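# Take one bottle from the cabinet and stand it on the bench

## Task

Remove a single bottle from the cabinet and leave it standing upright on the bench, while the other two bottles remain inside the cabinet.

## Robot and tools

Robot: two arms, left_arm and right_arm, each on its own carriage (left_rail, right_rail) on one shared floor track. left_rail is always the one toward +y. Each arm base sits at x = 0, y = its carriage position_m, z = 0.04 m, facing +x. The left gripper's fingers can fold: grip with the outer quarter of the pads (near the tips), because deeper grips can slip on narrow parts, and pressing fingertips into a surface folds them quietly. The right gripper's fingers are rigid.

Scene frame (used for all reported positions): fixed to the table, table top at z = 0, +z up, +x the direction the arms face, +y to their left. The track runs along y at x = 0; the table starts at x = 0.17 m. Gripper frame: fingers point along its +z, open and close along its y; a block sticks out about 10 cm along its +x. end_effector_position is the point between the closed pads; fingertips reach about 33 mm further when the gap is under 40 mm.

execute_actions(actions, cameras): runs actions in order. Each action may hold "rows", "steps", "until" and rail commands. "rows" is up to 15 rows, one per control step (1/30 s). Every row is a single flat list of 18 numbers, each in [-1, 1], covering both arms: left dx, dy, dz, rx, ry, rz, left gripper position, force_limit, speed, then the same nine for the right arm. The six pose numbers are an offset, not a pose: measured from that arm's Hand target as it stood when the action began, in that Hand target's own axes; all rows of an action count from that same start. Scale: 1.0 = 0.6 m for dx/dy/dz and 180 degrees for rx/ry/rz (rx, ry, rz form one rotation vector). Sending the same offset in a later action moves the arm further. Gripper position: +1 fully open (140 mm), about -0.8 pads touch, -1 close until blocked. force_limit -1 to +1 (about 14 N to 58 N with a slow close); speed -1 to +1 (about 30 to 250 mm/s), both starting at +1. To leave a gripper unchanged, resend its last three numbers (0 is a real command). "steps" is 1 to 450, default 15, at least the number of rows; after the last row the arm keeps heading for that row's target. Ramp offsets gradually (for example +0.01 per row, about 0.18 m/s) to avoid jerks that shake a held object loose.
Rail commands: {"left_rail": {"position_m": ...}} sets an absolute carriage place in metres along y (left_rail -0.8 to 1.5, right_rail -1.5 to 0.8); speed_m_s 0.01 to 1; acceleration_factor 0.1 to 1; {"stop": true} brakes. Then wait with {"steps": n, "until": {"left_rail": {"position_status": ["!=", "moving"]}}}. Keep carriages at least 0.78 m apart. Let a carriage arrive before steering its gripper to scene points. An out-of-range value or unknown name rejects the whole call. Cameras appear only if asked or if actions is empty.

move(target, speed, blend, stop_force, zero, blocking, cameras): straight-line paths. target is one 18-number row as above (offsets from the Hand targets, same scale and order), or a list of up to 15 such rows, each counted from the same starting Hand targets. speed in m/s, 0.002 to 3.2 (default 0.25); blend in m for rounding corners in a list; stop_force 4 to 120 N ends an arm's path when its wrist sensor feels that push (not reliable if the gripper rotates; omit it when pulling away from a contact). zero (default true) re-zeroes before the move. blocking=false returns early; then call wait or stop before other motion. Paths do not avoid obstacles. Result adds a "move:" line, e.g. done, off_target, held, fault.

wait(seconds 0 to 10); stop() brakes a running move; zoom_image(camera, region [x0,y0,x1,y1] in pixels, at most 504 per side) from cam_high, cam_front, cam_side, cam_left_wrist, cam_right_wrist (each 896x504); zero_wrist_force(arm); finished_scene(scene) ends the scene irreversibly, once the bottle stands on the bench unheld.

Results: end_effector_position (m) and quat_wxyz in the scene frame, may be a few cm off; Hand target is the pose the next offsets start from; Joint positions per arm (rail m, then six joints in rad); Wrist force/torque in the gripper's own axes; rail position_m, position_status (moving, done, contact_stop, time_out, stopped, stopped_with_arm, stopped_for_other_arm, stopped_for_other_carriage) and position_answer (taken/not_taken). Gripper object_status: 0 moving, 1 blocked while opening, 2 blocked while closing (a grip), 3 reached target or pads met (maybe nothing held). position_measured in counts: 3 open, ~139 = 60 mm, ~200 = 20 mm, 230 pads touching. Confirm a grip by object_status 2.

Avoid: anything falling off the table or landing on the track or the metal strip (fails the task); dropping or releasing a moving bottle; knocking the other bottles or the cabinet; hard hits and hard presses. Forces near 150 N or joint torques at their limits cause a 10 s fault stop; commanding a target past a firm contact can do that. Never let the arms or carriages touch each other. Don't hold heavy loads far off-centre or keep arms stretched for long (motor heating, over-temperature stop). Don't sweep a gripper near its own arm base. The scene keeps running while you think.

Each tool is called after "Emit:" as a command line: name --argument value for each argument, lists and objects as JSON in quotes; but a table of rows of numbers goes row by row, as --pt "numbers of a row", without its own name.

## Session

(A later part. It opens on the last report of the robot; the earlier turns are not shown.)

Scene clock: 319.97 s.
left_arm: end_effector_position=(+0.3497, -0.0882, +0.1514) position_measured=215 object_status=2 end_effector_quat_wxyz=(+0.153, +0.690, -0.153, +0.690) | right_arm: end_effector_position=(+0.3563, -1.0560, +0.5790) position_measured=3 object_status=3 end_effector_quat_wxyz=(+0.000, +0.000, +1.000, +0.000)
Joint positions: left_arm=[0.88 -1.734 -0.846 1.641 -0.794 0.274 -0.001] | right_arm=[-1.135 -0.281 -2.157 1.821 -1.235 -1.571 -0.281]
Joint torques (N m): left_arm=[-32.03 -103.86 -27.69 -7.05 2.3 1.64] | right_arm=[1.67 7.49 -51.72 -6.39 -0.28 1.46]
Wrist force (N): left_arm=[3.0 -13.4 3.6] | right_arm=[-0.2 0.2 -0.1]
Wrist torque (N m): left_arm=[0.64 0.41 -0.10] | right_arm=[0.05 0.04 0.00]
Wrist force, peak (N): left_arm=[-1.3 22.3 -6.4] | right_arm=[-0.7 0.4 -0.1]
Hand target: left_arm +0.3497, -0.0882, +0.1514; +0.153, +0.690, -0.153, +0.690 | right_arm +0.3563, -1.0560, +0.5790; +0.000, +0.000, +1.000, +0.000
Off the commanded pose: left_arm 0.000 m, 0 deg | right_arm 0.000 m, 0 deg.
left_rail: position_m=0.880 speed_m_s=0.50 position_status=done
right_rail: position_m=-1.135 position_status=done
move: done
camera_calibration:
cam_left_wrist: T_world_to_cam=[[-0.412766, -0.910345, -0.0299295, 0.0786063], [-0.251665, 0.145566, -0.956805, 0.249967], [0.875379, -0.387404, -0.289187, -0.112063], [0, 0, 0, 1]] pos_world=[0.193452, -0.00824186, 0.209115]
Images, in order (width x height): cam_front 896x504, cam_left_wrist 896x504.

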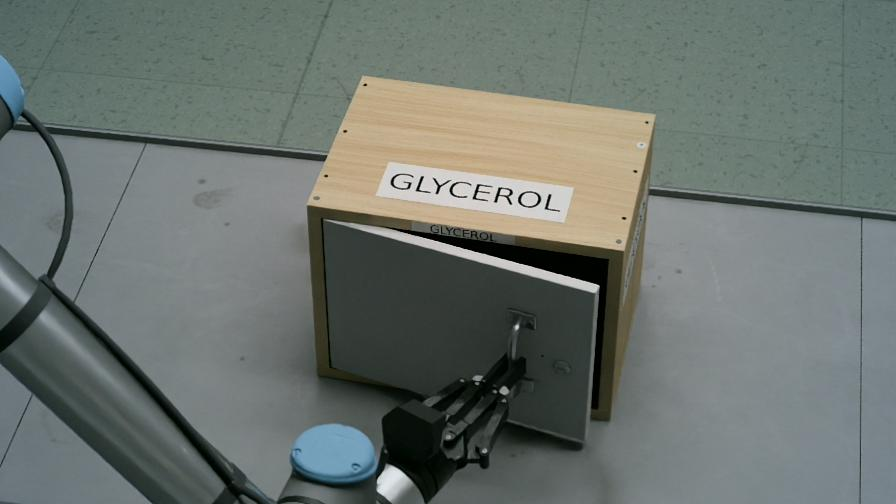

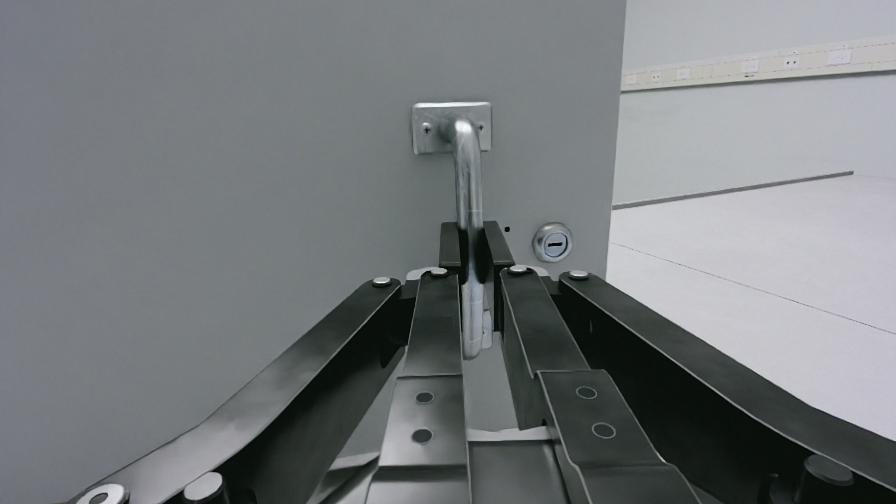

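Emit:
move --pt "0 -0.015 -0.1177 -0.10 0 0 -1 0.2 -0.8 0 0 0 0 0 0 1 1 1" --pt "0 -0.0555 -0.2293 -0.161 0 0 -1 0.2 -0.8 0 0 0 0 0 0 1 1 1" --pt "0 -0.124 -0.3275 -0.222 0 0 -1 0.2 -0.8 0 0 0 0 0 0 1 1 1" --speed 0.07 --blend '[0.01,0.01,0]' --cameras '["cam_left_wrist","cam_front"]'

Scene clock: 337.90 s.
left_arm: end_effector_position=(+0.2031, +0.0624, +0.1515) position_measured=215 object_status=2 end_effector_quat_wxyz=(+0.380, +0.596, -0.380, +0.596) | right_arm: end_effector_position=(+0.3563, -1.0560, +0.5790) position_measured=3 object_status=3 end_effector_quat_wxyz=(+0.000, +0.000, +1.000, +0.000)
Joint positions: left_arm=[0.88 -1.802 -1.178 2.301 -1.123 0.903 0] | right_arm=[-1.135 -0.281 -2.157 1.821 -1.235 -1.571 -0.281]
Joint torques (N m): left_arm=[13.95 -81.91 -22.48 -13.05 6.47 2.23] | right_arm=[-1.79 8.5 -51.53 -6.57 0.02 1.51]
Wrist force (N): left_arm=[-15.9 -7.9 5.2] | right_arm=[-0.3 0.2 -0.2]
Wrist torque (N m): left_arm=[0.33 0.01 -0.23] | right_arm=[0.03 0.08 0.01]
Wrist force, peak (N): left_arm=[-16.4 -7.9 5.3] | right_arm=[-0.8 0.3 -0.3]
Hand target: left_arm +0.2032, +0.0624, +0.1515; +0.380, +0.596, -0.380, +0.596 | right_arm +0.3563, -1.0560, +0.5790; +0.000, +0.000, +1.000, +0.000
Off the commanded pose: left_arm 0.000 m, 0 deg | right_arm 0.000 m, 0 deg.
left_rail: position_m=0.880 speed_m_s=0.50 position_status=done
right_rail: position_m=-1.135 position_status=done
move: done
camera_calibration:
cam_left_wrist: T_world_to_cam=[[-0.900995, -0.432805, -0.0297944, 0.224547], [-0.0995269, 0.273059, -0.956835, 0.152422], [0.422259, -0.859138, -0.289101, 0.196065], [0, 0, 0, 1]] pos_world=[0.134696, 0.224012, 0.209215]
Images, in order (width x height): cam_front 896x504, cam_left_wrist 896x504.

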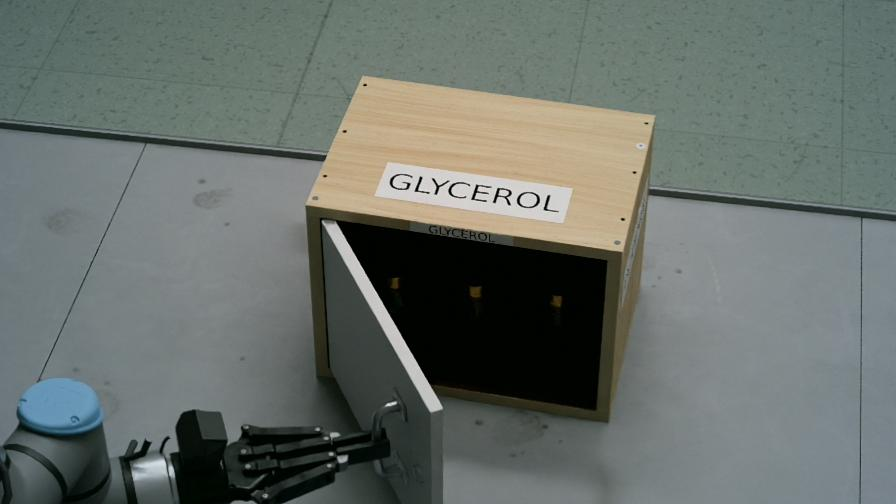

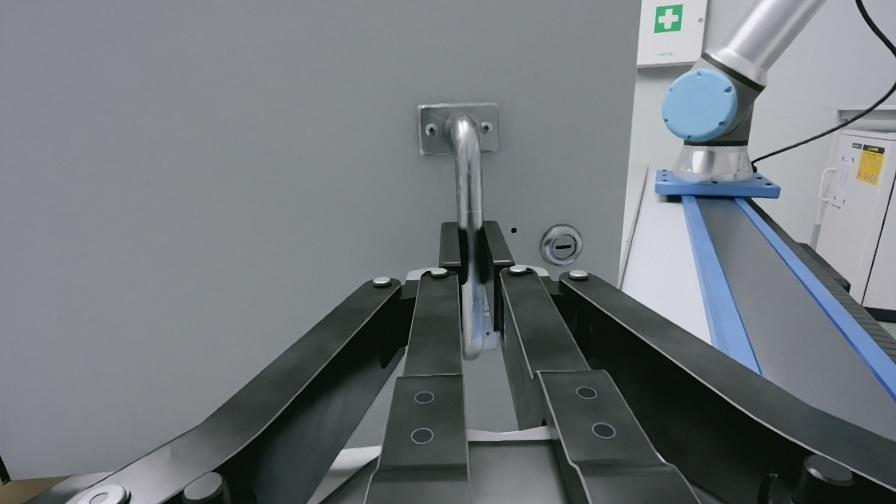

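Emit:
move --pt "0 -0.0204 -0.118 -0.059 0 0 -1 0.2 -0.8 0 0 0 0 0 0 1 1 1" --pt "0 -0.0708 -0.2277 -0.119 0 0 -1 0.2 -0.8 0 0 0 0 0 0 1 1 1" --speed 0.07 --blend '[0.01,0]' --cameras '["cam_left_wrist","cam_front","cam_side"]'

Scene clock: 348.03 s.
left_arm: end_effector_position=(+0.1839, +0.2042, +0.1515) position_measured=215 object_status=2 end_effector_quat_wxyz=(+0.484, +0.515, -0.484, +0.515) | right_arm: end_effector_position=(+0.3563, -1.0560, +0.5790) position_measured=3 object_status=3 end_effector_quat_wxyz=(+0.000, +0.000, +1.000, +0.000)
Joint positions: left_arm=[0.88 -1.605 -1.321 2.574 -1.253 1.474 0] | right_arm=[-1.135 -0.281 -2.157 1.821 -1.235 -1.571 -0.281]
Joint torques (N m): left_arm=[14.69 -66.94 -14.95 -14.77 7.02 1.99] | right_arm=[0 9.39 -52.91 -6.73 -0.1 2.2]
Wrist force (N): left_arm=[-17.7 -9.6 7.0] | right_arm=[-0.3 0.2 -0.2]
Wrist torque (N m): left_arm=[0.51 0.00 -0.19] | right_arm=[0.04 0.08 0.00]
Wrist force, peak (N): left_arm=[-18.0 -9.8 6.9] | right_arm=[-0.7 0.3 -0.5]
Hand target: left_arm +0.1839, +0.2042, +0.1515; +0.484, +0.515, -0.484, +0.515 | right_arm +0.3563, -1.0560, +0.5790; +0.000, +0.000, +1.000, +0.000
Off the commanded pose: left_arm 0.000 m, 0 deg | right_arm 0.000 m, 0 deg.
left_rail: position_m=0.880 speed_m_s=0.50 position_status=done
right_rail: position_m=-1.135 position_status=done
move: done
camera_calibration:
cam_left_wrist: T_world_to_cam=[[-0.996832, -0.0737518, -0.0297769, 0.212922], [0.00710124, 0.290359, -0.956891, 0.0886085], [0.0792184, -0.954072, -0.288915, 0.408375], [0, 0, 0, 1]] pos_world=[0.179267, 0.379594, 0.209115]
Images, in order (width x height): cam_front 896x504, cam_side 896x504, cam_left_wrist 896x504.

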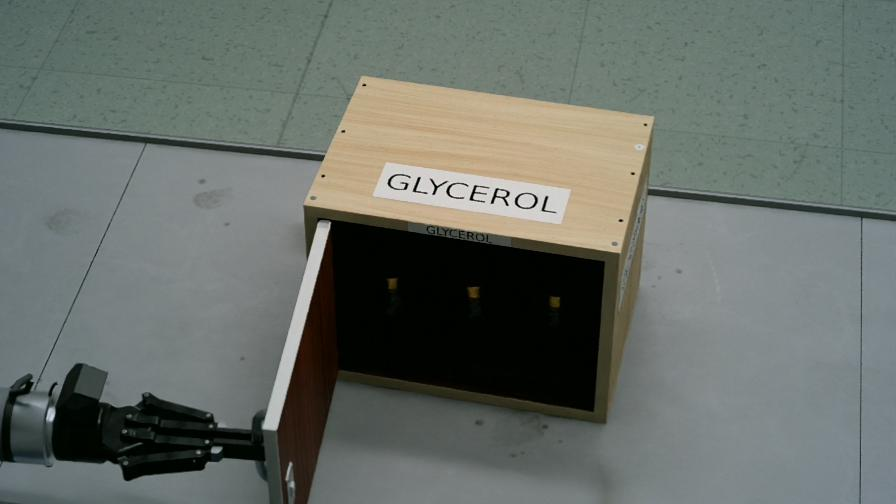

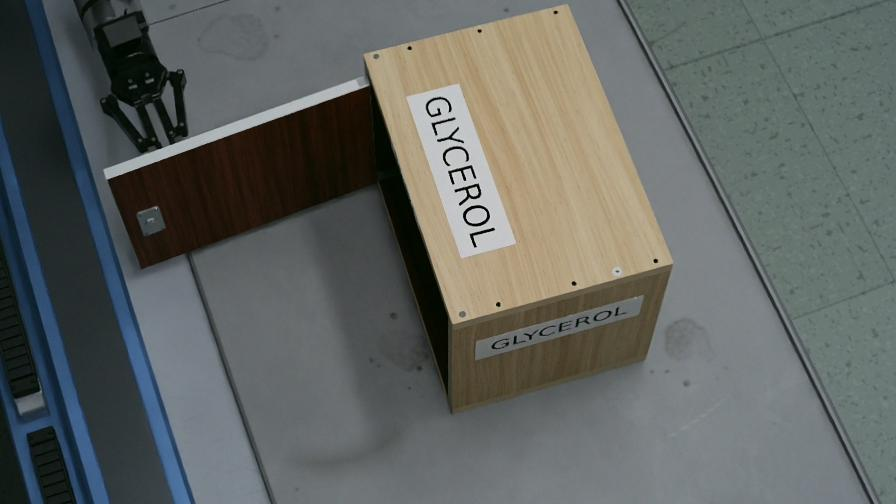

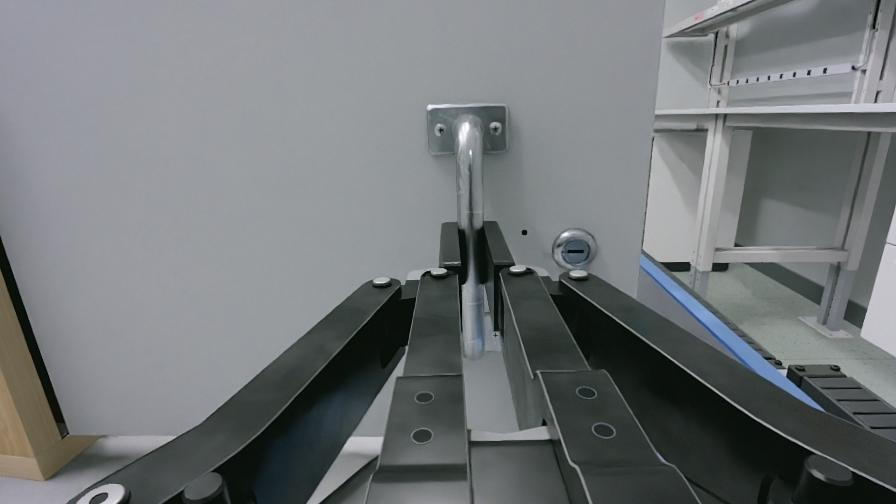

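Emit:
zoom_image --camera "cam_front" --region '[320, 220, 620, 420]'

Scaled by 1.680 from the camera's 896x504 image, which has a finer 1280x720 frame.

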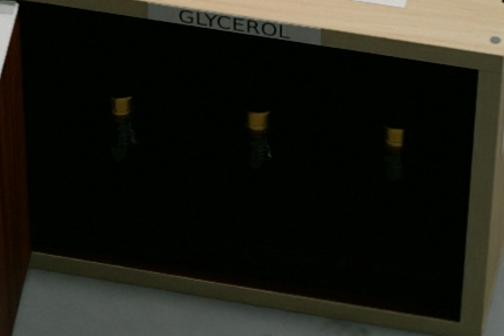

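Emit:
execute_actions --actions '[{"right_rail":{"position_m":-0.62,"speed_m_s":0.5,"acceleration_factor":0.5},"steps":120,"until":{"right_rail":{"position_status":["!=","moving"]}}}]'

Emit:
move --target '[0,0,0,0,0,0,-1,0.2,-0.8,-0.2,0,0.15,0.521,0,-0.818,1,1,1]' --speed 0.5 --cameras '["cam_right_wrist"]'

Scene clock: 388.03 s.
left_arm: end_effector_position=(+0.1839, +0.2042, +0.1515) position_measured=215 object_status=2 end_effector_quat_wxyz=(+0.484, +0.515, -0.484, +0.515) | right_arm: end_effector_position=(+0.3563, -0.5414, +0.5790) position_measured=3 object_status=3 end_effector_quat_wxyz=(+0.000, +0.000, +1.000, +0.000)
Joint positions: left_arm=[0.88 -1.605 -1.321 2.574 -1.253 1.474 0] | right_arm=[-0.62 -0.281 -2.157 1.821 -1.235 -1.571 -0.28]
Joint torques (N m): left_arm=[15.49 -63.93 -22.93 -14.68 7.31 2.51] | right_arm=[-3 11.1 -54.1 -6.48 -0.07 1.75]
Wrist force (N): left_arm=[-18.2 -9.5 6.7] | right_arm=[-0.1 0.3 0.0]
Wrist torque (N m): left_arm=[0.47 0.12 -0.19] | right_arm=[0.05 0.03 0.00]
Wrist force, peak (N): left_arm=[-18.5 -9.4 6.8] | right_arm=[-0.3 1.4 -0.6]
Hand target: left_arm +0.1839, +0.2042, +0.1515; +0.484, +0.515, -0.484, +0.515 | right_arm +0.3563, -0.5414, +0.5790; +0.000, +0.000, +1.000, +0.000
Tool commands: left_gripper/position=-1.0 left_gripper/force_limit=+0.2 left_gripper/speed=-0.8 right_gripper/position=+1.0 right_gripper/force_limit=+1.0 right_gripper/speed=+1.0
Off the commanded pose: left_arm 0.000 m, 0 deg | right_arm 0.000 m, 0 deg.
left_rail: position_m=0.880 speed_m_s=0.50 position_status=done
right_rail: position_m=-0.620 speed_m_s=0.50 position_status=done

Scene clock: 392.43 s.
left_arm: end_effector_position=(+0.1839, +0.2042, +0.1515) position_measured=215 object_status=2 end_effector_quat_wxyz=(+0.484, +0.515, -0.484, +0.515) | right_arm: end_effector_position=(+0.4764, -0.5413, +0.4890) position_measured=3 object_status=3 end_effector_quat_wxyz=(+0.000, +0.842, -0.048, +0.537)
Joint positions: left_arm=[0.88 -1.605 -1.321 2.574 -1.253 1.474 0] | right_arm=[-0.62 -0.596 -2.66 2.618 -2.601 -1.088 -3.334]
Joint torques (N m): left_arm=[16.28 -59.43 -28.92 -14.17 7.13 2.49] | right_arm=[-14.53 16.83 -58.95 -1.72 2.57 -2.9]
Wrist force (N): left_arm=[-17.9 -8.8 6.8] | right_arm=[2.9 0.6 2.4]
Wrist torque (N m): left_arm=[0.61 0.03 -0.19] | right_arm=[0.24 -0.94 0.05]
Wrist force, peak (N): left_arm=[-18.5 -9.2 6.8] | right_arm=[3.2 0.9 2.6]
Hand target: left_arm +0.1839, +0.2042, +0.1515; +0.484, +0.515, -0.484, +0.515 | right_arm +0.4763, -0.5414, +0.4890; +0.000, +0.842, -0.047, +0.537
Off the commanded pose: left_arm 0.000 m, 0 deg | right_arm 0.000 m, 0 deg.
left_rail: position_m=0.880 speed_m_s=0.50 position_status=done
right_rail: position_m=-0.620 speed_m_s=0.50 position_status=done
move: done
camera_calibration:
cam_right_wrist: T_world_to_cam=[[-0.130344, -0.989305, -0.0654736, -0.433495], [-0.666607, 0.136328, -0.732837, 0.756265], [0.733925, -0.0518754, -0.677247, 0.133713], [0, 0, 0, 1]] pos_world=[0.349493, -0.525021, 0.616393]
Images, in order (width x height): cam_right_wrist 896x504.

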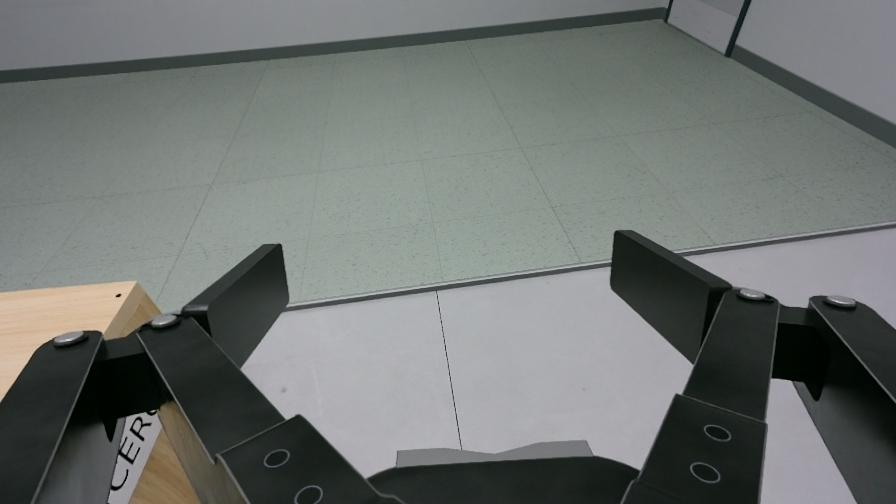

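Emit:
move --pt "0 0 0 0 0 0 -1 0.2 -0.8 -0.148 -0.307 -0.007 0 0 -0.027 0.4 1 1" --pt "0 0 0 0 0 0 -1 0.2 -0.8 -0.58 -0.60 -0.11 0 0 -0.027 0.4 1 1" --speed 0.25 --blend '[0.03,0]' --cameras '["cam_right_wrist","cam_front"]'

Scene clock: 414.67 s.
left_arm: end_effector_position=(+0.1839, +0.2042, +0.1515) position_measured=215 object_status=2 end_effector_quat_wxyz=(+0.484, +0.515, -0.484, +0.515) | right_arm: end_effector_position=(+0.2994, -0.1519, +0.2206) position_measured=78 object_status=3 end_effector_quat_wxyz=(+0.023, +0.844, -0.012, +0.536)
Joint positions: left_arm=[0.88 -1.605 -1.321 2.574 -1.253 1.474 0] | right_arm=[-0.62 1.221 -1.382 2.527 -3.269 -2.62 -2.218]
Joint torques (N m): left_arm=[12.73 -51.62 -29.6 -13.73 7.29 2.31] | right_arm=[9.9 -34.54 -32.13 -1.59 -5.24 2.78]
Wrist force (N): left_arm=[-17.9 -9.4 6.6] | right_arm=[2.8 0.5 2.4]
Wrist torque (N m): left_arm=[0.48 0.04 -0.19] | right_arm=[0.22 -0.93 -0.11]
Wrist force, peak (N): left_arm=[-18.5 -9.5 6.7] | right_arm=[3.8 2.4 2.4]
Hand target: left_arm +0.1839, +0.2042, +0.1515; +0.484, +0.515, -0.484, +0.515 | right_arm +0.2994, -0.1519, +0.2206; +0.023, +0.844, -0.012, +0.536
Off the commanded pose: left_arm 0.000 m, 0 deg | right_arm 0.000 m, 0 deg.
left_rail: position_m=0.880 speed_m_s=0.50 position_status=done
right_rail: position_m=-0.620 speed_m_s=0.50 position_status=done
move: done
camera_calibration:
cam_right_wrist: T_world_to_cam=[[-0.0942327, -0.995491, 0.0108648, -0.117514], [-0.673261, 0.0556837, -0.737305, 0.379243], [0.733375, -0.0767931, -0.675473, 0.0980371], [0, 0, 0, 1]] pos_world=[0.172358, -0.130573, 0.347116]
Images, in order (width x height): cam_front 896x504, cam_right_wrist 896x504.

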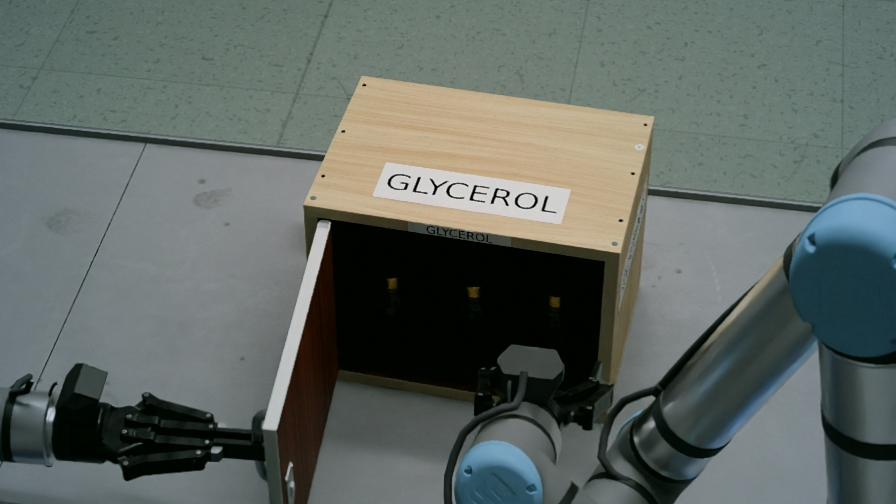

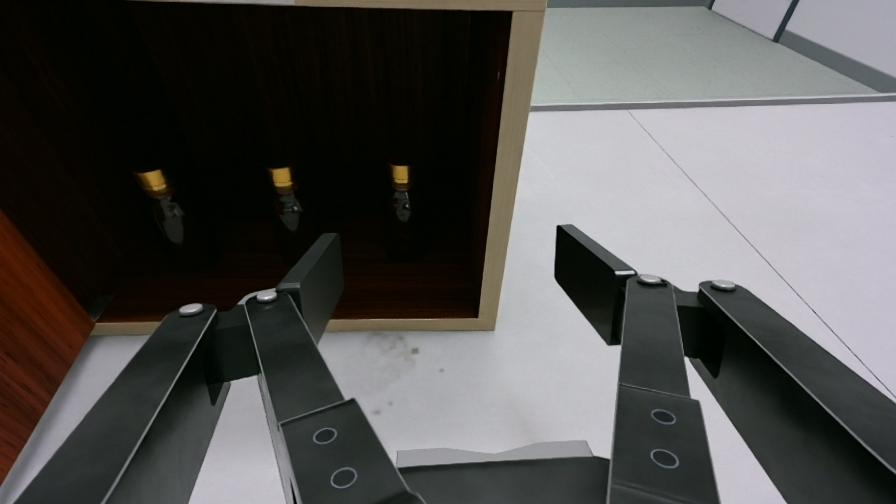

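Emit:
zoom_image --camera "cam_right_wrist" --region '[100, 120, 540, 360]'

Scaled by 1.145 from the camera's 896x504 image, which has a finer 1280x720 frame.

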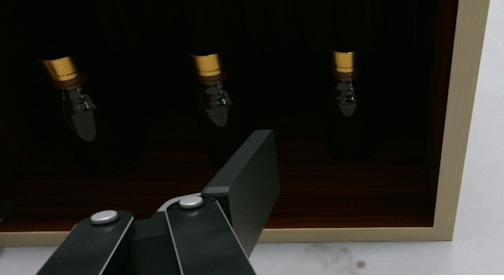

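Emit:
move --target '[0,0,0,0,0,0,-1,0.2,-0.8,-0.011,-0.049,0.171,0,0,0,0.0,1,1]' --speed 0.15 --cameras '["cam_right_wrist","cam_side","cam_front"]'

Emit:
zoom_image --camera "cam_right_wrist" --region '[150, 100, 650, 400]'

Scene clock: 437.93 s.
left_arm: end_effector_position=(+0.1839, +0.2042, +0.1515) position_measured=215 object_status=2 end_effector_quat_wxyz=(+0.484, +0.515, -0.484, +0.515) | right_arm: end_effector_position=(+0.3906, -0.1278, +0.1704) position_measured=129 object_status=3 end_effector_quat_wxyz=(+0.023, +0.844, -0.012, +0.536)
Joint positions: left_arm=[0.88 -1.605 -1.321 2.574 -1.253 1.474 0] | right_arm=[-0.62 1.066 -1.164 2.459 -3.613 -2.525 -2.448]
Joint torques (N m): left_arm=[13.09 -47.31 -27.81 -12.95 7.44 1.69] | right_arm=[-13.92 -47.58 -27.56 -8.92 -0.05 -2.97]
Wrist force (N): left_arm=[-18.3 -9.1 6.6] | right_arm=[2.9 0.9 2.3]
Wrist torque (N m): left_arm=[0.55 0.13 -0.20] | right_arm=[0.29 -1.01 0.06]
Wrist force, peak (N): left_arm=[-18.3 -9.7 6.8] | right_arm=[2.8 0.4 4.0]
Hand target: left_arm +0.1839, +0.2042, +0.1515; +0.484, +0.515, -0.484, +0.515 | right_arm +0.3907, -0.1278, +0.1704; +0.023, +0.844, -0.012, +0.536
Off the commanded pose: left_arm 0.000 m, 0 deg | right_arm 0.000 m, 0 deg.
left_rail: position_m=0.880 speed_m_s=0.50 position_status=done
right_rail: position_m=-0.620 speed_m_s=0.50 position_status=done
move: done
camera_calibration:
cam_right_wrist: T_world_to_cam=[[-0.0943075, -0.995483, 0.0109454, -0.0843863], [-0.673307, 0.0556798, -0.737263, 0.402289], [0.733323, -0.076899, -0.675517, -0.000889556], [0, 0, 0, 1]] pos_world=[0.263558, -0.106473, 0.296915]
Images, in order (width x height): cam_front 896x504, cam_side 896x504, cam_right_wrist 896x504.

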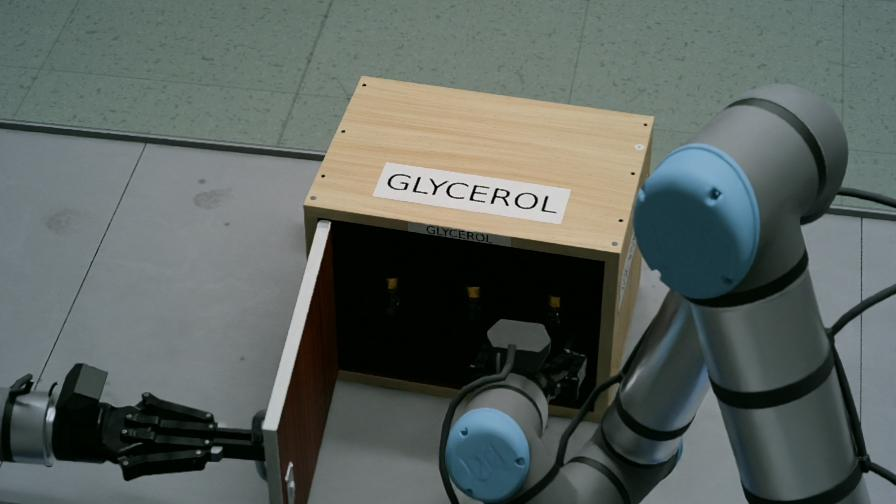

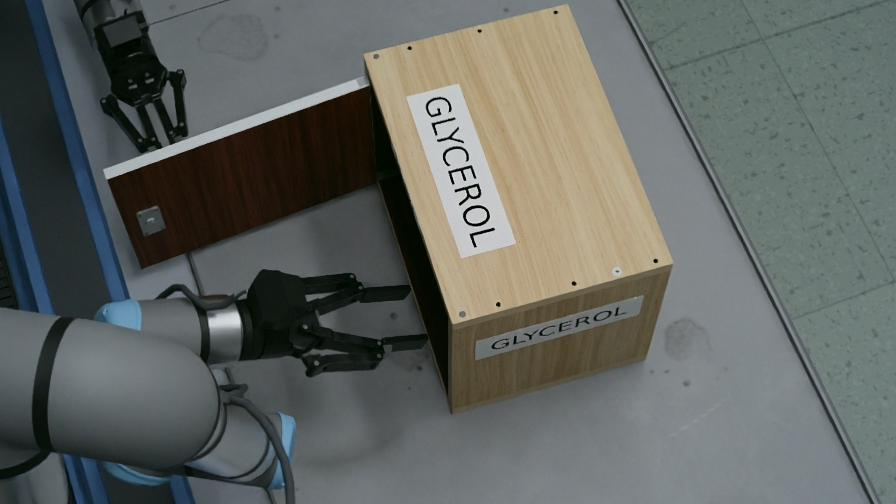

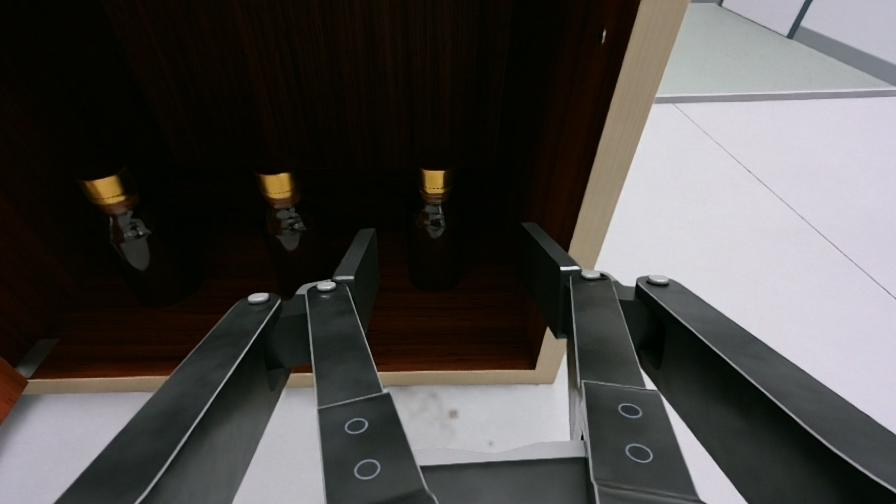

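Scaled by 1.008 from the camera's 896x504 image, which has a finer 1280x720 frame.

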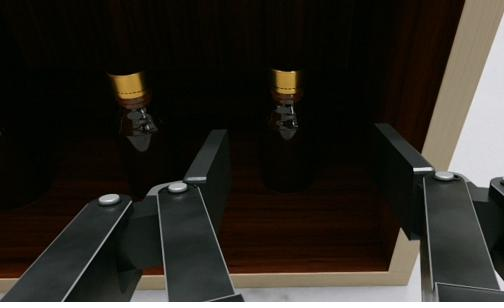

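Emit:
move --target '[0,0,0,0,0,0,-1,0.2,-0.8,-0.045,-0.0175,0.16,0,0,0,0.0,1,1]' --speed 0.1 --stop_force 10 --cameras '["cam_right_wrist"]'

Emit:
zoom_image --camera "cam_right_wrist" --region '[250, 100, 650, 400]'

Scene clock: 479.70 s.
left_arm: end_effector_position=(+0.1839, +0.2042, +0.1515) position_measured=215 object_status=2 end_effector_quat_wxyz=(+0.484, +0.515, -0.484, +0.515) | right_arm: end_effector_position=(+0.4665, -0.1224, +0.1050) position_measured=129 object_status=3 end_effector_quat_wxyz=(+0.023, +0.844, -0.012, +0.536)
Joint positions: left_arm=[0.88 -1.605 -1.321 2.574 -1.253 1.474 0] | right_arm=[-0.62 0.943 -0.965 2.391 -3.854 -2.437 -2.587]
Joint torques (N m): left_arm=[16.75 -49.58 -28.61 -12.33 7.22 1.88] | right_arm=[-12.31 -55.69 -20.09 -8.89 0.17 -2.84]
Wrist force (N): left_arm=[-18.0 -9.0 6.5] | right_arm=[3.0 1.0 2.1]
Wrist torque (N m): left_arm=[0.59 0.07 -0.19] | right_arm=[0.33 -1.01 0.07]
Wrist force, peak (N): left_arm=[-18.5 -9.4 7.1] | right_arm=[3.1 0.7 3.5]
Hand target: left_arm +0.1839, +0.2042, +0.1515; +0.484, +0.515, -0.484, +0.515 | right_arm +0.4665, -0.1224, +0.1050; +0.023, +0.844, -0.012, +0.536
Off the commanded pose: left_arm 0.000 m, 0 deg | right_arm 0.000 m, 0 deg.
left_rail: position_m=0.880 speed_m_s=0.50 position_status=done
right_rail: position_m=-0.620 speed_m_s=0.50 position_status=done
move: done
camera_calibration:
cam_right_wrist: T_world_to_cam=[[-0.0943075, -0.995483, 0.0109454, -0.0710468], [-0.673307, 0.0556798, -0.737263, 0.404802], [0.733323, -0.076899, -0.675517, -0.100231], [0, 0, 0, 1]] pos_world=[0.339358, -0.100973, 0.231515]
Images, in order (width x height): cam_right_wrist 896x504.

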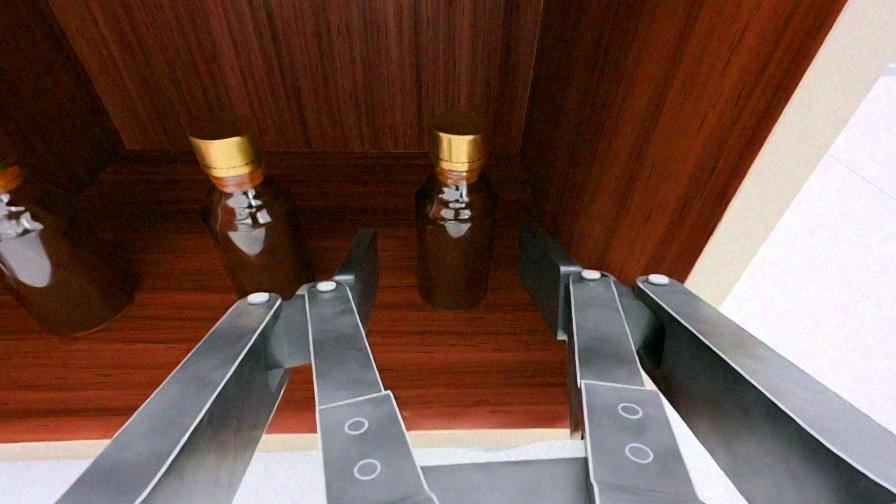

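Scaled by 1.260 from the camera's 896x504 image, which has a finer 1280x720 frame.

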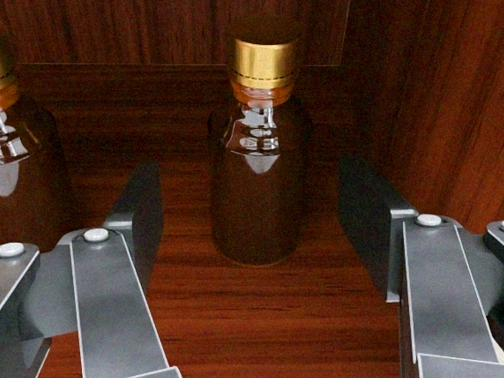

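Emit:
move --pt "0 0 0 0 0 0 -1 0.2 -0.8 -0.004 0.008 0.02 0 0 0 0.12 1 1" --pt "0 0 0 0 0 0 -1 0.2 -0.8 -0.0187 0.008 0.1365 0 0 0 0.12 1 1" --speed 0.08 --stop_force 8 --cameras '["cam_right_wrist"]'

Scene clock: 499.60 s.
left_arm: end_effector_position=(+0.1839, +0.2042, +0.1515) position_measured=215 object_status=2 end_effector_quat_wxyz=(+0.484, +0.515, -0.484, +0.515) | right_arm: end_effector_position=(+0.5355, -0.1313, +0.0602) position_measured=114 object_status=3 end_effector_quat_wxyz=(+0.023, +0.844, -0.012, +0.536)
Joint positions: left_arm=[0.88 -1.605 -1.321 2.574 -1.253 1.474 0] | right_arm=[-0.62 0.829 -0.842 2.33 -3.993 -2.347 -2.692]
Joint torques (N m): left_arm=[14.62 -50.72 -30.57 -12.02 6.83 1.8] | right_arm=[-11.57 -63.23 -17.73 -8.71 0.29 -2.75]
Wrist force (N): left_arm=[-18.2 -8.9 6.2] | right_arm=[2.8 0.5 2.6]
Wrist torque (N m): left_arm=[0.60 0.10 -0.19] | right_arm=[0.23 -0.98 0.09]
Wrist force, peak (N): left_arm=[-18.5 -9.3 6.9] | right_arm=[3.0 0.6 3.4]
Hand target: left_arm +0.1839, +0.2042, +0.1515; +0.484, +0.515, -0.484, +0.515 | right_arm +0.5355, -0.1313, +0.0602; +0.023, +0.844, -0.012, +0.536
Off the commanded pose: left_arm 0.000 m, 0 deg | right_arm 0.000 m, 0 deg.
left_rail: position_m=0.880 speed_m_s=0.50 position_status=done
right_rail: position_m=-0.620 speed_m_s=0.50 position_status=done
move: done
camera_calibration:
cam_right_wrist: T_world_to_cam=[[-0.0943075, -0.995483, 0.0109454, -0.0729991], [-0.673307, 0.0556798, -0.737263, 0.4188], [0.733323, -0.076899, -0.675517, -0.181859], [0, 0, 0, 1]] pos_world=[0.408458, -0.109973, 0.186715]
Images, in order (width x height): cam_right_wrist 896x504.

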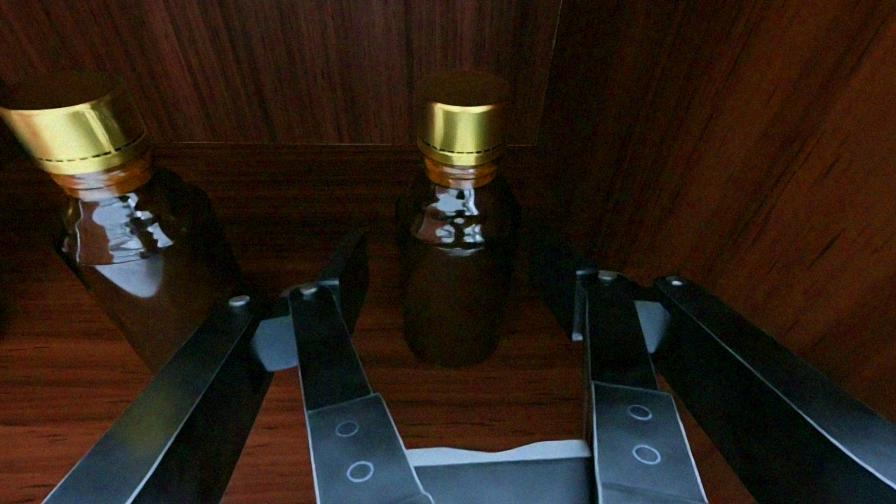

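Emit:
move --target '[0,0,0,0,0,0,-1,0.2,-0.8,0,0.006,0,0,0,0,0.12,1,1]' --speed 0.05

Emit:
execute_actions --actions '[{"rows":[[0,0,0,0,0,0,-1,0.2,-0.8,0,0,0,0,0,0,-1,-0.2,-1]],"steps":60}]' --cameras '["cam_right_wrist"]'

Scene clock: 508.73 s.
left_arm: end_effector_position=(+0.1839, +0.2042, +0.1515) position_measured=215 object_status=2 end_effector_quat_wxyz=(+0.484, +0.515, -0.484, +0.515) | right_arm: end_effector_position=(+0.5354, -0.1348, +0.0603) position_measured=114 object_status=3 end_effector_quat_wxyz=(+0.023, +0.844, -0.012, +0.536)
Joint positions: left_arm=[0.88 -1.605 -1.321 2.574 -1.253 1.474 0] | right_arm=[-0.62 0.824 -0.842 2.335 -4 -2.344 -2.696]
Joint torques (N m): left_arm=[16.1 -48.5 -28.93 -11.59 6.38 1.64] | right_arm=[-14.13 -85.76 2.1 -8.41 -0.85 -3.12]
Wrist force (N): left_arm=[-17.9 -6.6 6.4] | right_arm=[1.9 -3.4 2.3]
Wrist torque (N m): left_arm=[0.50 0.03 -0.19] | right_arm=[0.11 -0.96 0.20]
Wrist force, peak (N): left_arm=[-18.1 -9.8 6.7] | right_arm=[1.9 -3.4 2.3]
Hand target: left_arm +0.1839, +0.2042, +0.1515; +0.484, +0.515, -0.484, +0.515 | right_arm +0.5354, -0.1349, +0.0603; +0.023, +0.844, -0.012, +0.536
Off the commanded pose: left_arm 0.000 m, 0 deg | right_arm 0.000 m, 0 deg.
left_rail: position_m=0.880 speed_m_s=0.50 position_status=done
right_rail: position_m=-0.620 speed_m_s=0.50 position_status=done
move: done

Scene clock: 510.93 s.
left_arm: end_effector_position=(+0.1839, +0.2042, +0.1515) position_measured=215 object_status=2 end_effector_quat_wxyz=(+0.484, +0.515, -0.484, +0.515) | right_arm: end_effector_position=(+0.5354, -0.1349, +0.0603) position_measured=161 object_status=2 end_effector_quat_wxyz=(+0.023, +0.844, -0.012, +0.536)
Joint positions: left_arm=[0.88 -1.605 -1.321 2.574 -1.253 1.474 0] | right_arm=[-0.62 0.824 -0.843 2.335 -4.001 -2.344 -2.696]
Joint torques (N m): left_arm=[15.58 -47.93 -28.24 -11.04 -0.31 1.75] | right_arm=[-7 -72.66 -3.04 -2.22 -3.67 -2.84]
Wrist force (N): left_arm=[-17.9 -7.2 6.3] | right_arm=[6.3 -1.7 -0.2]
Wrist torque (N m): left_arm=[0.40 0.02 -0.19] | right_arm=[0.49 -1.05 0.30]
Wrist force, peak (N): left_arm=[-18.4 -7.3 7.1] | right_arm=[6.5 -1.9 -0.4]
Hand target: left_arm +0.1839, +0.2042, +0.1515; +0.484, +0.515, -0.484, +0.515 | right_arm +0.5354, -0.1349, +0.0603; +0.023, +0.844, -0.012, +0.536
Off the commanded pose: left_arm 0.000 m, 0 deg | right_arm 0.000 m, 0 deg.
left_rail: position_m=0.880 speed_m_s=0.50 position_status=done
right_rail: position_m=-0.620 speed_m_s=0.50 position_status=done
camera_calibration:
cam_right_wrist: T_world_to_cam=[[-0.0942327, -0.995491, 0.0108648, -0.0766192], [-0.673261, 0.0556837, -0.737305, 0.418929], [0.733375, -0.0767931, -0.675473, -0.181939], [0, 0, 0, 1]] pos_world=[0.408258, -0.113573, 0.186816]
Images, in order (width x height): cam_right_wrist 896x504.

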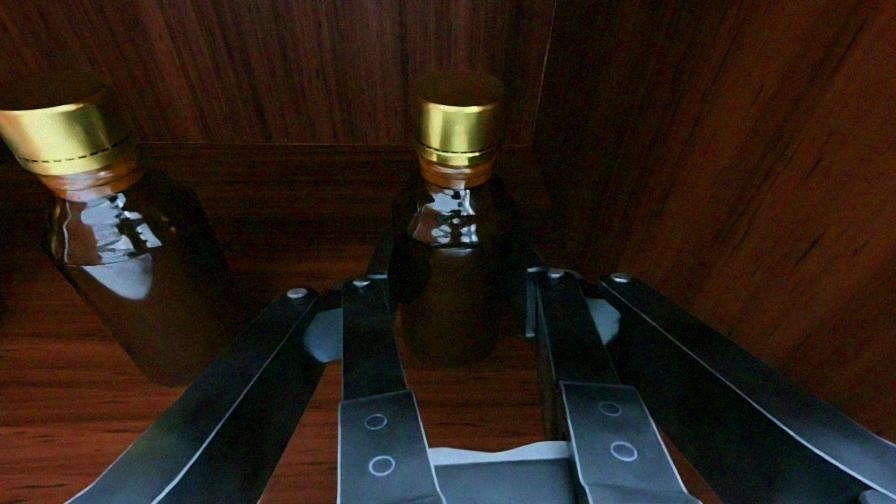

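Emit:
move --pt "0 0 0 0 0 0 -1 0.2 -0.8 0.0528 0.0015 -0.0248 0 0 0 -1 -0.2 -1" --pt "0 0 0 0 0 0 -1 0.2 -0.8 -0.096 0.0173 -0.341 0 0 0 -1 -0.2 -1" --speed 0.1 --blend '[0.01,0]' --cameras '["cam_right_wrist"]'

Emit:
execute_actions --actions '[{"right_rail":{"position_m":-0.765,"speed_m_s":0.15,"acceleration_factor":0.2},"steps":150,"until":{"right_rail":{"position_status":["!=","moving"]}}}]' --cameras '["cam_front","cam_right_wrist"]'

Scene clock: 531.73 s.
left_arm: end_effector_position=(+0.1839, +0.2042, +0.1515) position_measured=215 object_status=2 end_effector_quat_wxyz=(+0.484, +0.515, -0.484, +0.515) | right_arm: end_effector_position=(+0.3255, -0.1352, +0.0952) position_measured=161 object_status=2 end_effector_quat_wxyz=(+0.023, +0.844, -0.012, +0.536)
Joint positions: left_arm=[0.88 -1.605 -1.321 2.574 -1.253 1.474 0] | right_arm=[-0.62 1.182 -1.013 2.499 -3.666 -2.598 -2.283]
Joint torques (N m): left_arm=[15.94 -49.93 -28.66 -10.73 -0.53 1.5] | right_arm=[7.61 -76.55 -1.59 -1.97 -5.69 2.85]
Wrist force (N): left_arm=[-17.9 -6.8 6.5] | right_arm=[0.6 0.9 3.3]
Wrist torque (N m): left_arm=[0.51 0.04 -0.19] | right_arm=[0.32 -1.02 -0.10]
Wrist force, peak (N): left_arm=[-18.7 -7.4 6.1] | right_arm=[6.7 -2.2 0.0]
Hand target: left_arm +0.1839, +0.2042, +0.1515; +0.484, +0.515, -0.484, +0.515 | right_arm +0.3255, -0.1352, +0.0952; +0.023, +0.844, -0.012, +0.536
Off the commanded pose: left_arm 0.000 m, 0 deg | right_arm 0.000 m, 0 deg.
left_rail: position_m=0.880 speed_m_s=0.50 position_status=done
right_rail: position_m=-0.620 speed_m_s=0.50 position_status=done
move: done
camera_calibration:
cam_right_wrist: T_world_to_cam=[[-0.0941677, -0.995496, 0.0109522, -0.0971095], [-0.673322, 0.0555809, -0.737257, 0.303349], [0.733328, -0.0768002, -0.675523, -0.00443276], [0, 0, 0, 1]] pos_world=[0.198358, -0.113873, 0.221715]
Images, in order (width x height): cam_right_wrist 896x504.

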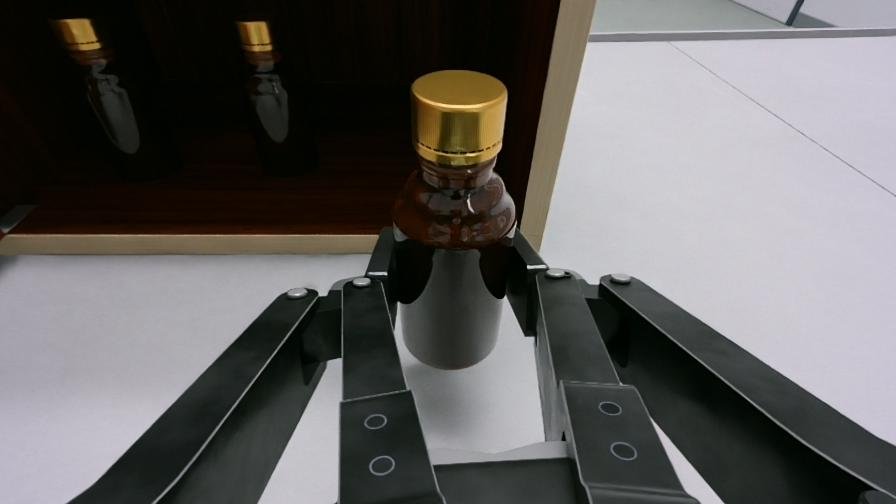

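Scene clock: 533.70 s.
left_arm: end_effector_position=(+0.1839, +0.2042, +0.1515) position_measured=215 object_status=2 end_effector_quat_wxyz=(+0.484, +0.515, -0.484, +0.515) | right_arm: end_effector_position=(+0.3255, -0.2802, +0.0952) position_measured=161 object_status=2 end_effector_quat_wxyz=(+0.023, +0.844, -0.012, +0.536)
Joint positions: left_arm=[0.88 -1.605 -1.321 2.574 -1.253 1.474 0] | right_arm=[-0.765 1.182 -1.013 2.499 -3.665 -2.598 -2.283]
Joint torques (N m): left_arm=[15.48 -50.7 -29.15 -9.97 -0.38 2.11] | right_arm=[6.52 -73.15 -5.39 -2.46 -5.65 2.78]
Wrist force (N): left_arm=[-17.9 -7.0 6.4] | right_arm=[0.9 0.9 3.4]
Wrist torque (N m): left_arm=[0.46 0.02 -0.19] | right_arm=[0.31 -1.08 -0.11]
Wrist force, peak (N): left_arm=[-18.5 -6.9 6.8] | right_arm=[0.7 1.2 3.8]
Hand target: left_arm +0.1839, +0.2042, +0.1515; +0.484, +0.515, -0.484, +0.515 | right_arm +0.3255, -0.2802, +0.0952; +0.023, +0.844, -0.012, +0.536
Tool commands: left_gripper/position=-1.0 left_gripper/force_limit=+0.2 left_gripper/speed=-0.8 right_gripper/position=-1.0 right_gripper/force_limit=-0.2 right_gripper/speed=-1.0
Off the commanded pose: left_arm 0.000 m, 0 deg | right_arm 0.000 m, 0 deg.
left_rail: position_m=0.880 speed_m_s=0.50 position_status=done
right_rail: position_m=-0.765 speed_m_s=0.15 position_status=done
camera_calibration:
cam_right_wrist: T_world_to_cam=[[-0.0943075, -0.995483, 0.0109454, -0.241324], [-0.673307, 0.0556798, -0.737263, 0.311427], [0.733323, -0.076899, -0.675517, -0.0155875], [0, 0, 0, 1]] pos_world=[0.198358, -0.258773, 0.221715]
Images, in order (width x height): cam_front 896x504, cam_right_wrist 896x504.

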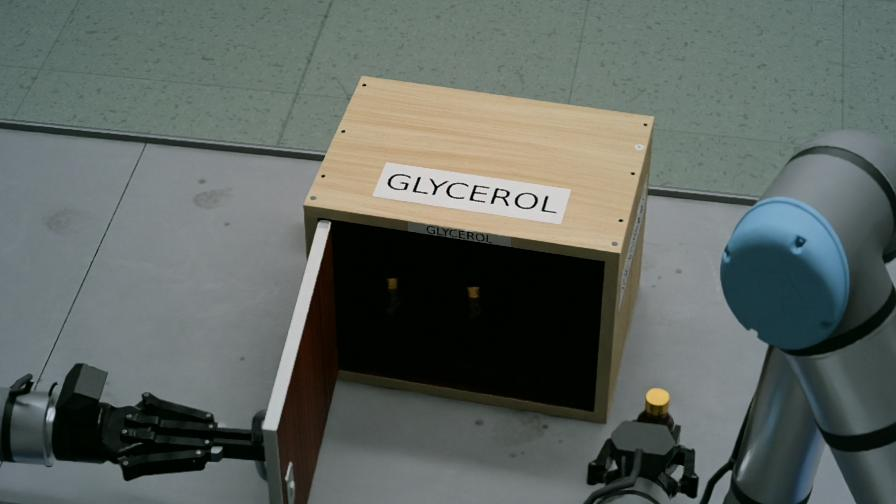

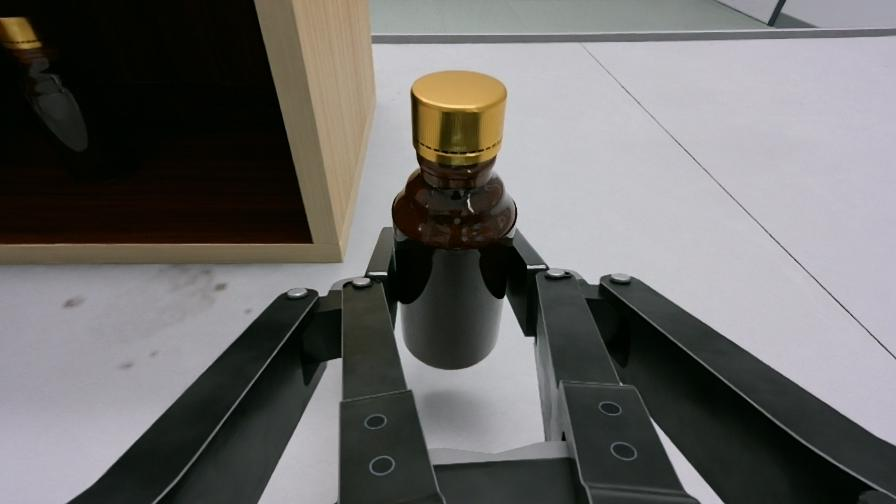

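Emit:
move --target '[0,0,0,0,0,0,-1,0.2,-0.8,-0.0603,-0.0017,0.0283,0,0,0,-1,-0.2,-1]' --speed 0.08

Emit:
move --target '[0,0,0,0,0,0,-1,0.2,-0.8,-0.035,-0.001,0.0164,0,0,0,-1,-0.2,-1]' --speed 0.008 --stop_force 4 --cameras '["cam_front","cam_right_wrist"]'

Scene clock: 541.83 s.
left_arm: end_effector_position=(+0.1839, +0.2042, +0.1515) position_measured=215 object_status=2 end_effector_quat_wxyz=(+0.484, +0.515, -0.484, +0.515) | right_arm: end_effector_position=(+0.3255, -0.2802, +0.0552) position_measured=161 object_status=2 end_effector_quat_wxyz=(+0.023, +0.844, -0.012, +0.536)
Joint positions: left_arm=[0.88 -1.605 -1.321 2.574 -1.253 1.474 0] | right_arm=[-0.765 1.182 -0.905 2.485 -3.76 -2.598 -2.283]
Joint torques (N m): left_arm=[14.42 -48.89 -28.48 -10.37 -0.59 2.39] | right_arm=[-4.83 -55.57 -13.58 -8.95 -2.38 -2.36]
Wrist force (N): left_arm=[-17.6 -7.0 6.3] | right_arm=[0.3 0.6 3.5]
Wrist torque (N m): left_arm=[0.45 -0.03 -0.19] | right_arm=[0.25 -0.96 0.07]
Wrist force, peak (N): left_arm=[-18.5 -7.1 7.0] | right_arm=[-0.4 0.7 4.0]
Hand target: left_arm +0.1839, +0.2042, +0.1515; +0.484, +0.515, -0.484, +0.515 | right_arm +0.3255, -0.2802, +0.0552; +0.023, +0.844, -0.012, +0.536
Off the commanded pose: left_arm 0.000 m, 0 deg | right_arm 0.000 m, 0 deg.
left_rail: position_m=0.880 speed_m_s=0.50 position_status=done
right_rail: position_m=-0.765 speed_m_s=0.15 position_status=done
move: done

Scene clock: 544.67 s.
left_arm: end_effector_position=(+0.1839, +0.2042, +0.1515) position_measured=215 object_status=2 end_effector_quat_wxyz=(+0.484, +0.515, -0.484, +0.515) | right_arm: end_effector_position=(+0.3255, -0.2802, +0.0419) position_measured=161 object_status=2 end_effector_quat_wxyz=(+0.023, +0.844, -0.012, +0.536)
Joint positions: left_arm=[0.88 -1.605 -1.321 2.574 -1.253 1.474 0] | right_arm=[-0.765 1.182 -0.87 2.479 -3.79 -2.598 -2.283]
Joint torques (N m): left_arm=[13.44 -50.45 -28.34 -9.68 -0.06 2.05] | right_arm=[-6.54 -79.65 5.09 -1.42 -0.4 2.11]
Wrist force (N): left_arm=[-17.9 -7.2 6.5] | right_arm=[2.2 0.6 3.1]
Wrist torque (N m): left_arm=[0.41 0.02 -0.19] | right_arm=[0.32 -0.97 0.13]
Wrist force, peak (N): left_arm=[-18.8 -7.1 6.6] | right_arm=[12.0 2.8 -3.4]
Hand target: left_arm +0.1839, +0.2042, +0.1515; +0.484, +0.515, -0.484, +0.515 | right_arm +0.3255, -0.2802, +0.0419; +0.023, +0.844, -0.012, +0.536 (not the last commanded pose)
Off the commanded pose: left_arm 0.000 m, 0 deg | right_arm 0.010 m, 0 deg.
left_rail: position_m=0.880 speed_m_s=0.50 position_status=done
right_rail: position_m=-0.765 speed_m_s=0.15 position_status=done
move: contact (right_arm)
camera_calibration:
cam_right_wrist: T_world_to_cam=[[-0.0943075, -0.995483, 0.0109454, -0.24084], [-0.673307, 0.0556798, -0.737263, 0.272136], [0.733323, -0.076899, -0.675517, -0.0516002], [0, 0, 0, 1]] pos_world=[0.198358, -0.258873, 0.168415]
Images, in order (width x height): cam_front 896x504, cam_right_wrist 896x504.

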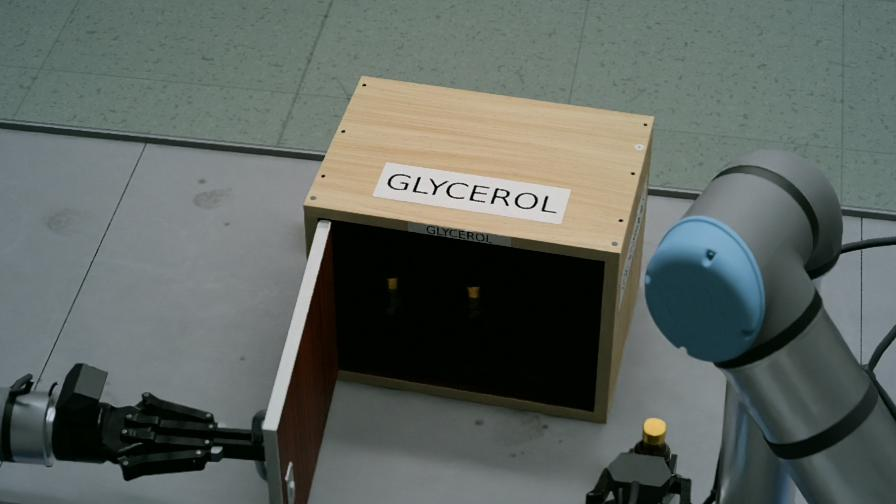

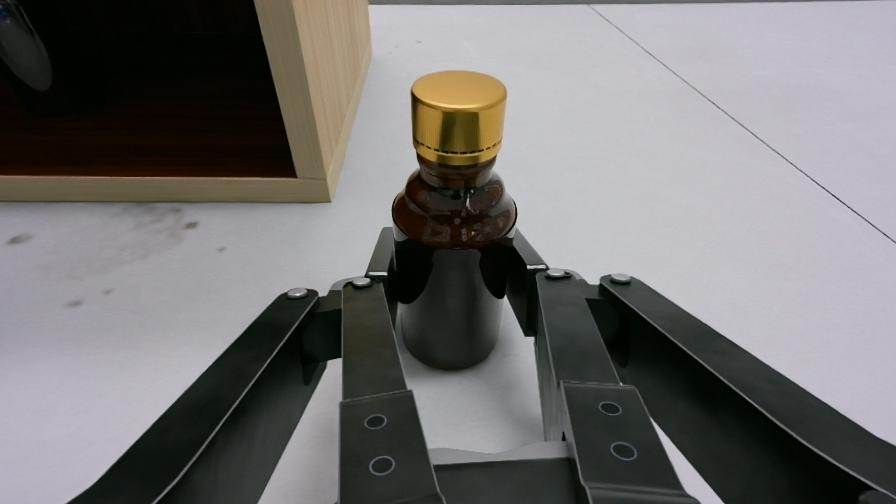

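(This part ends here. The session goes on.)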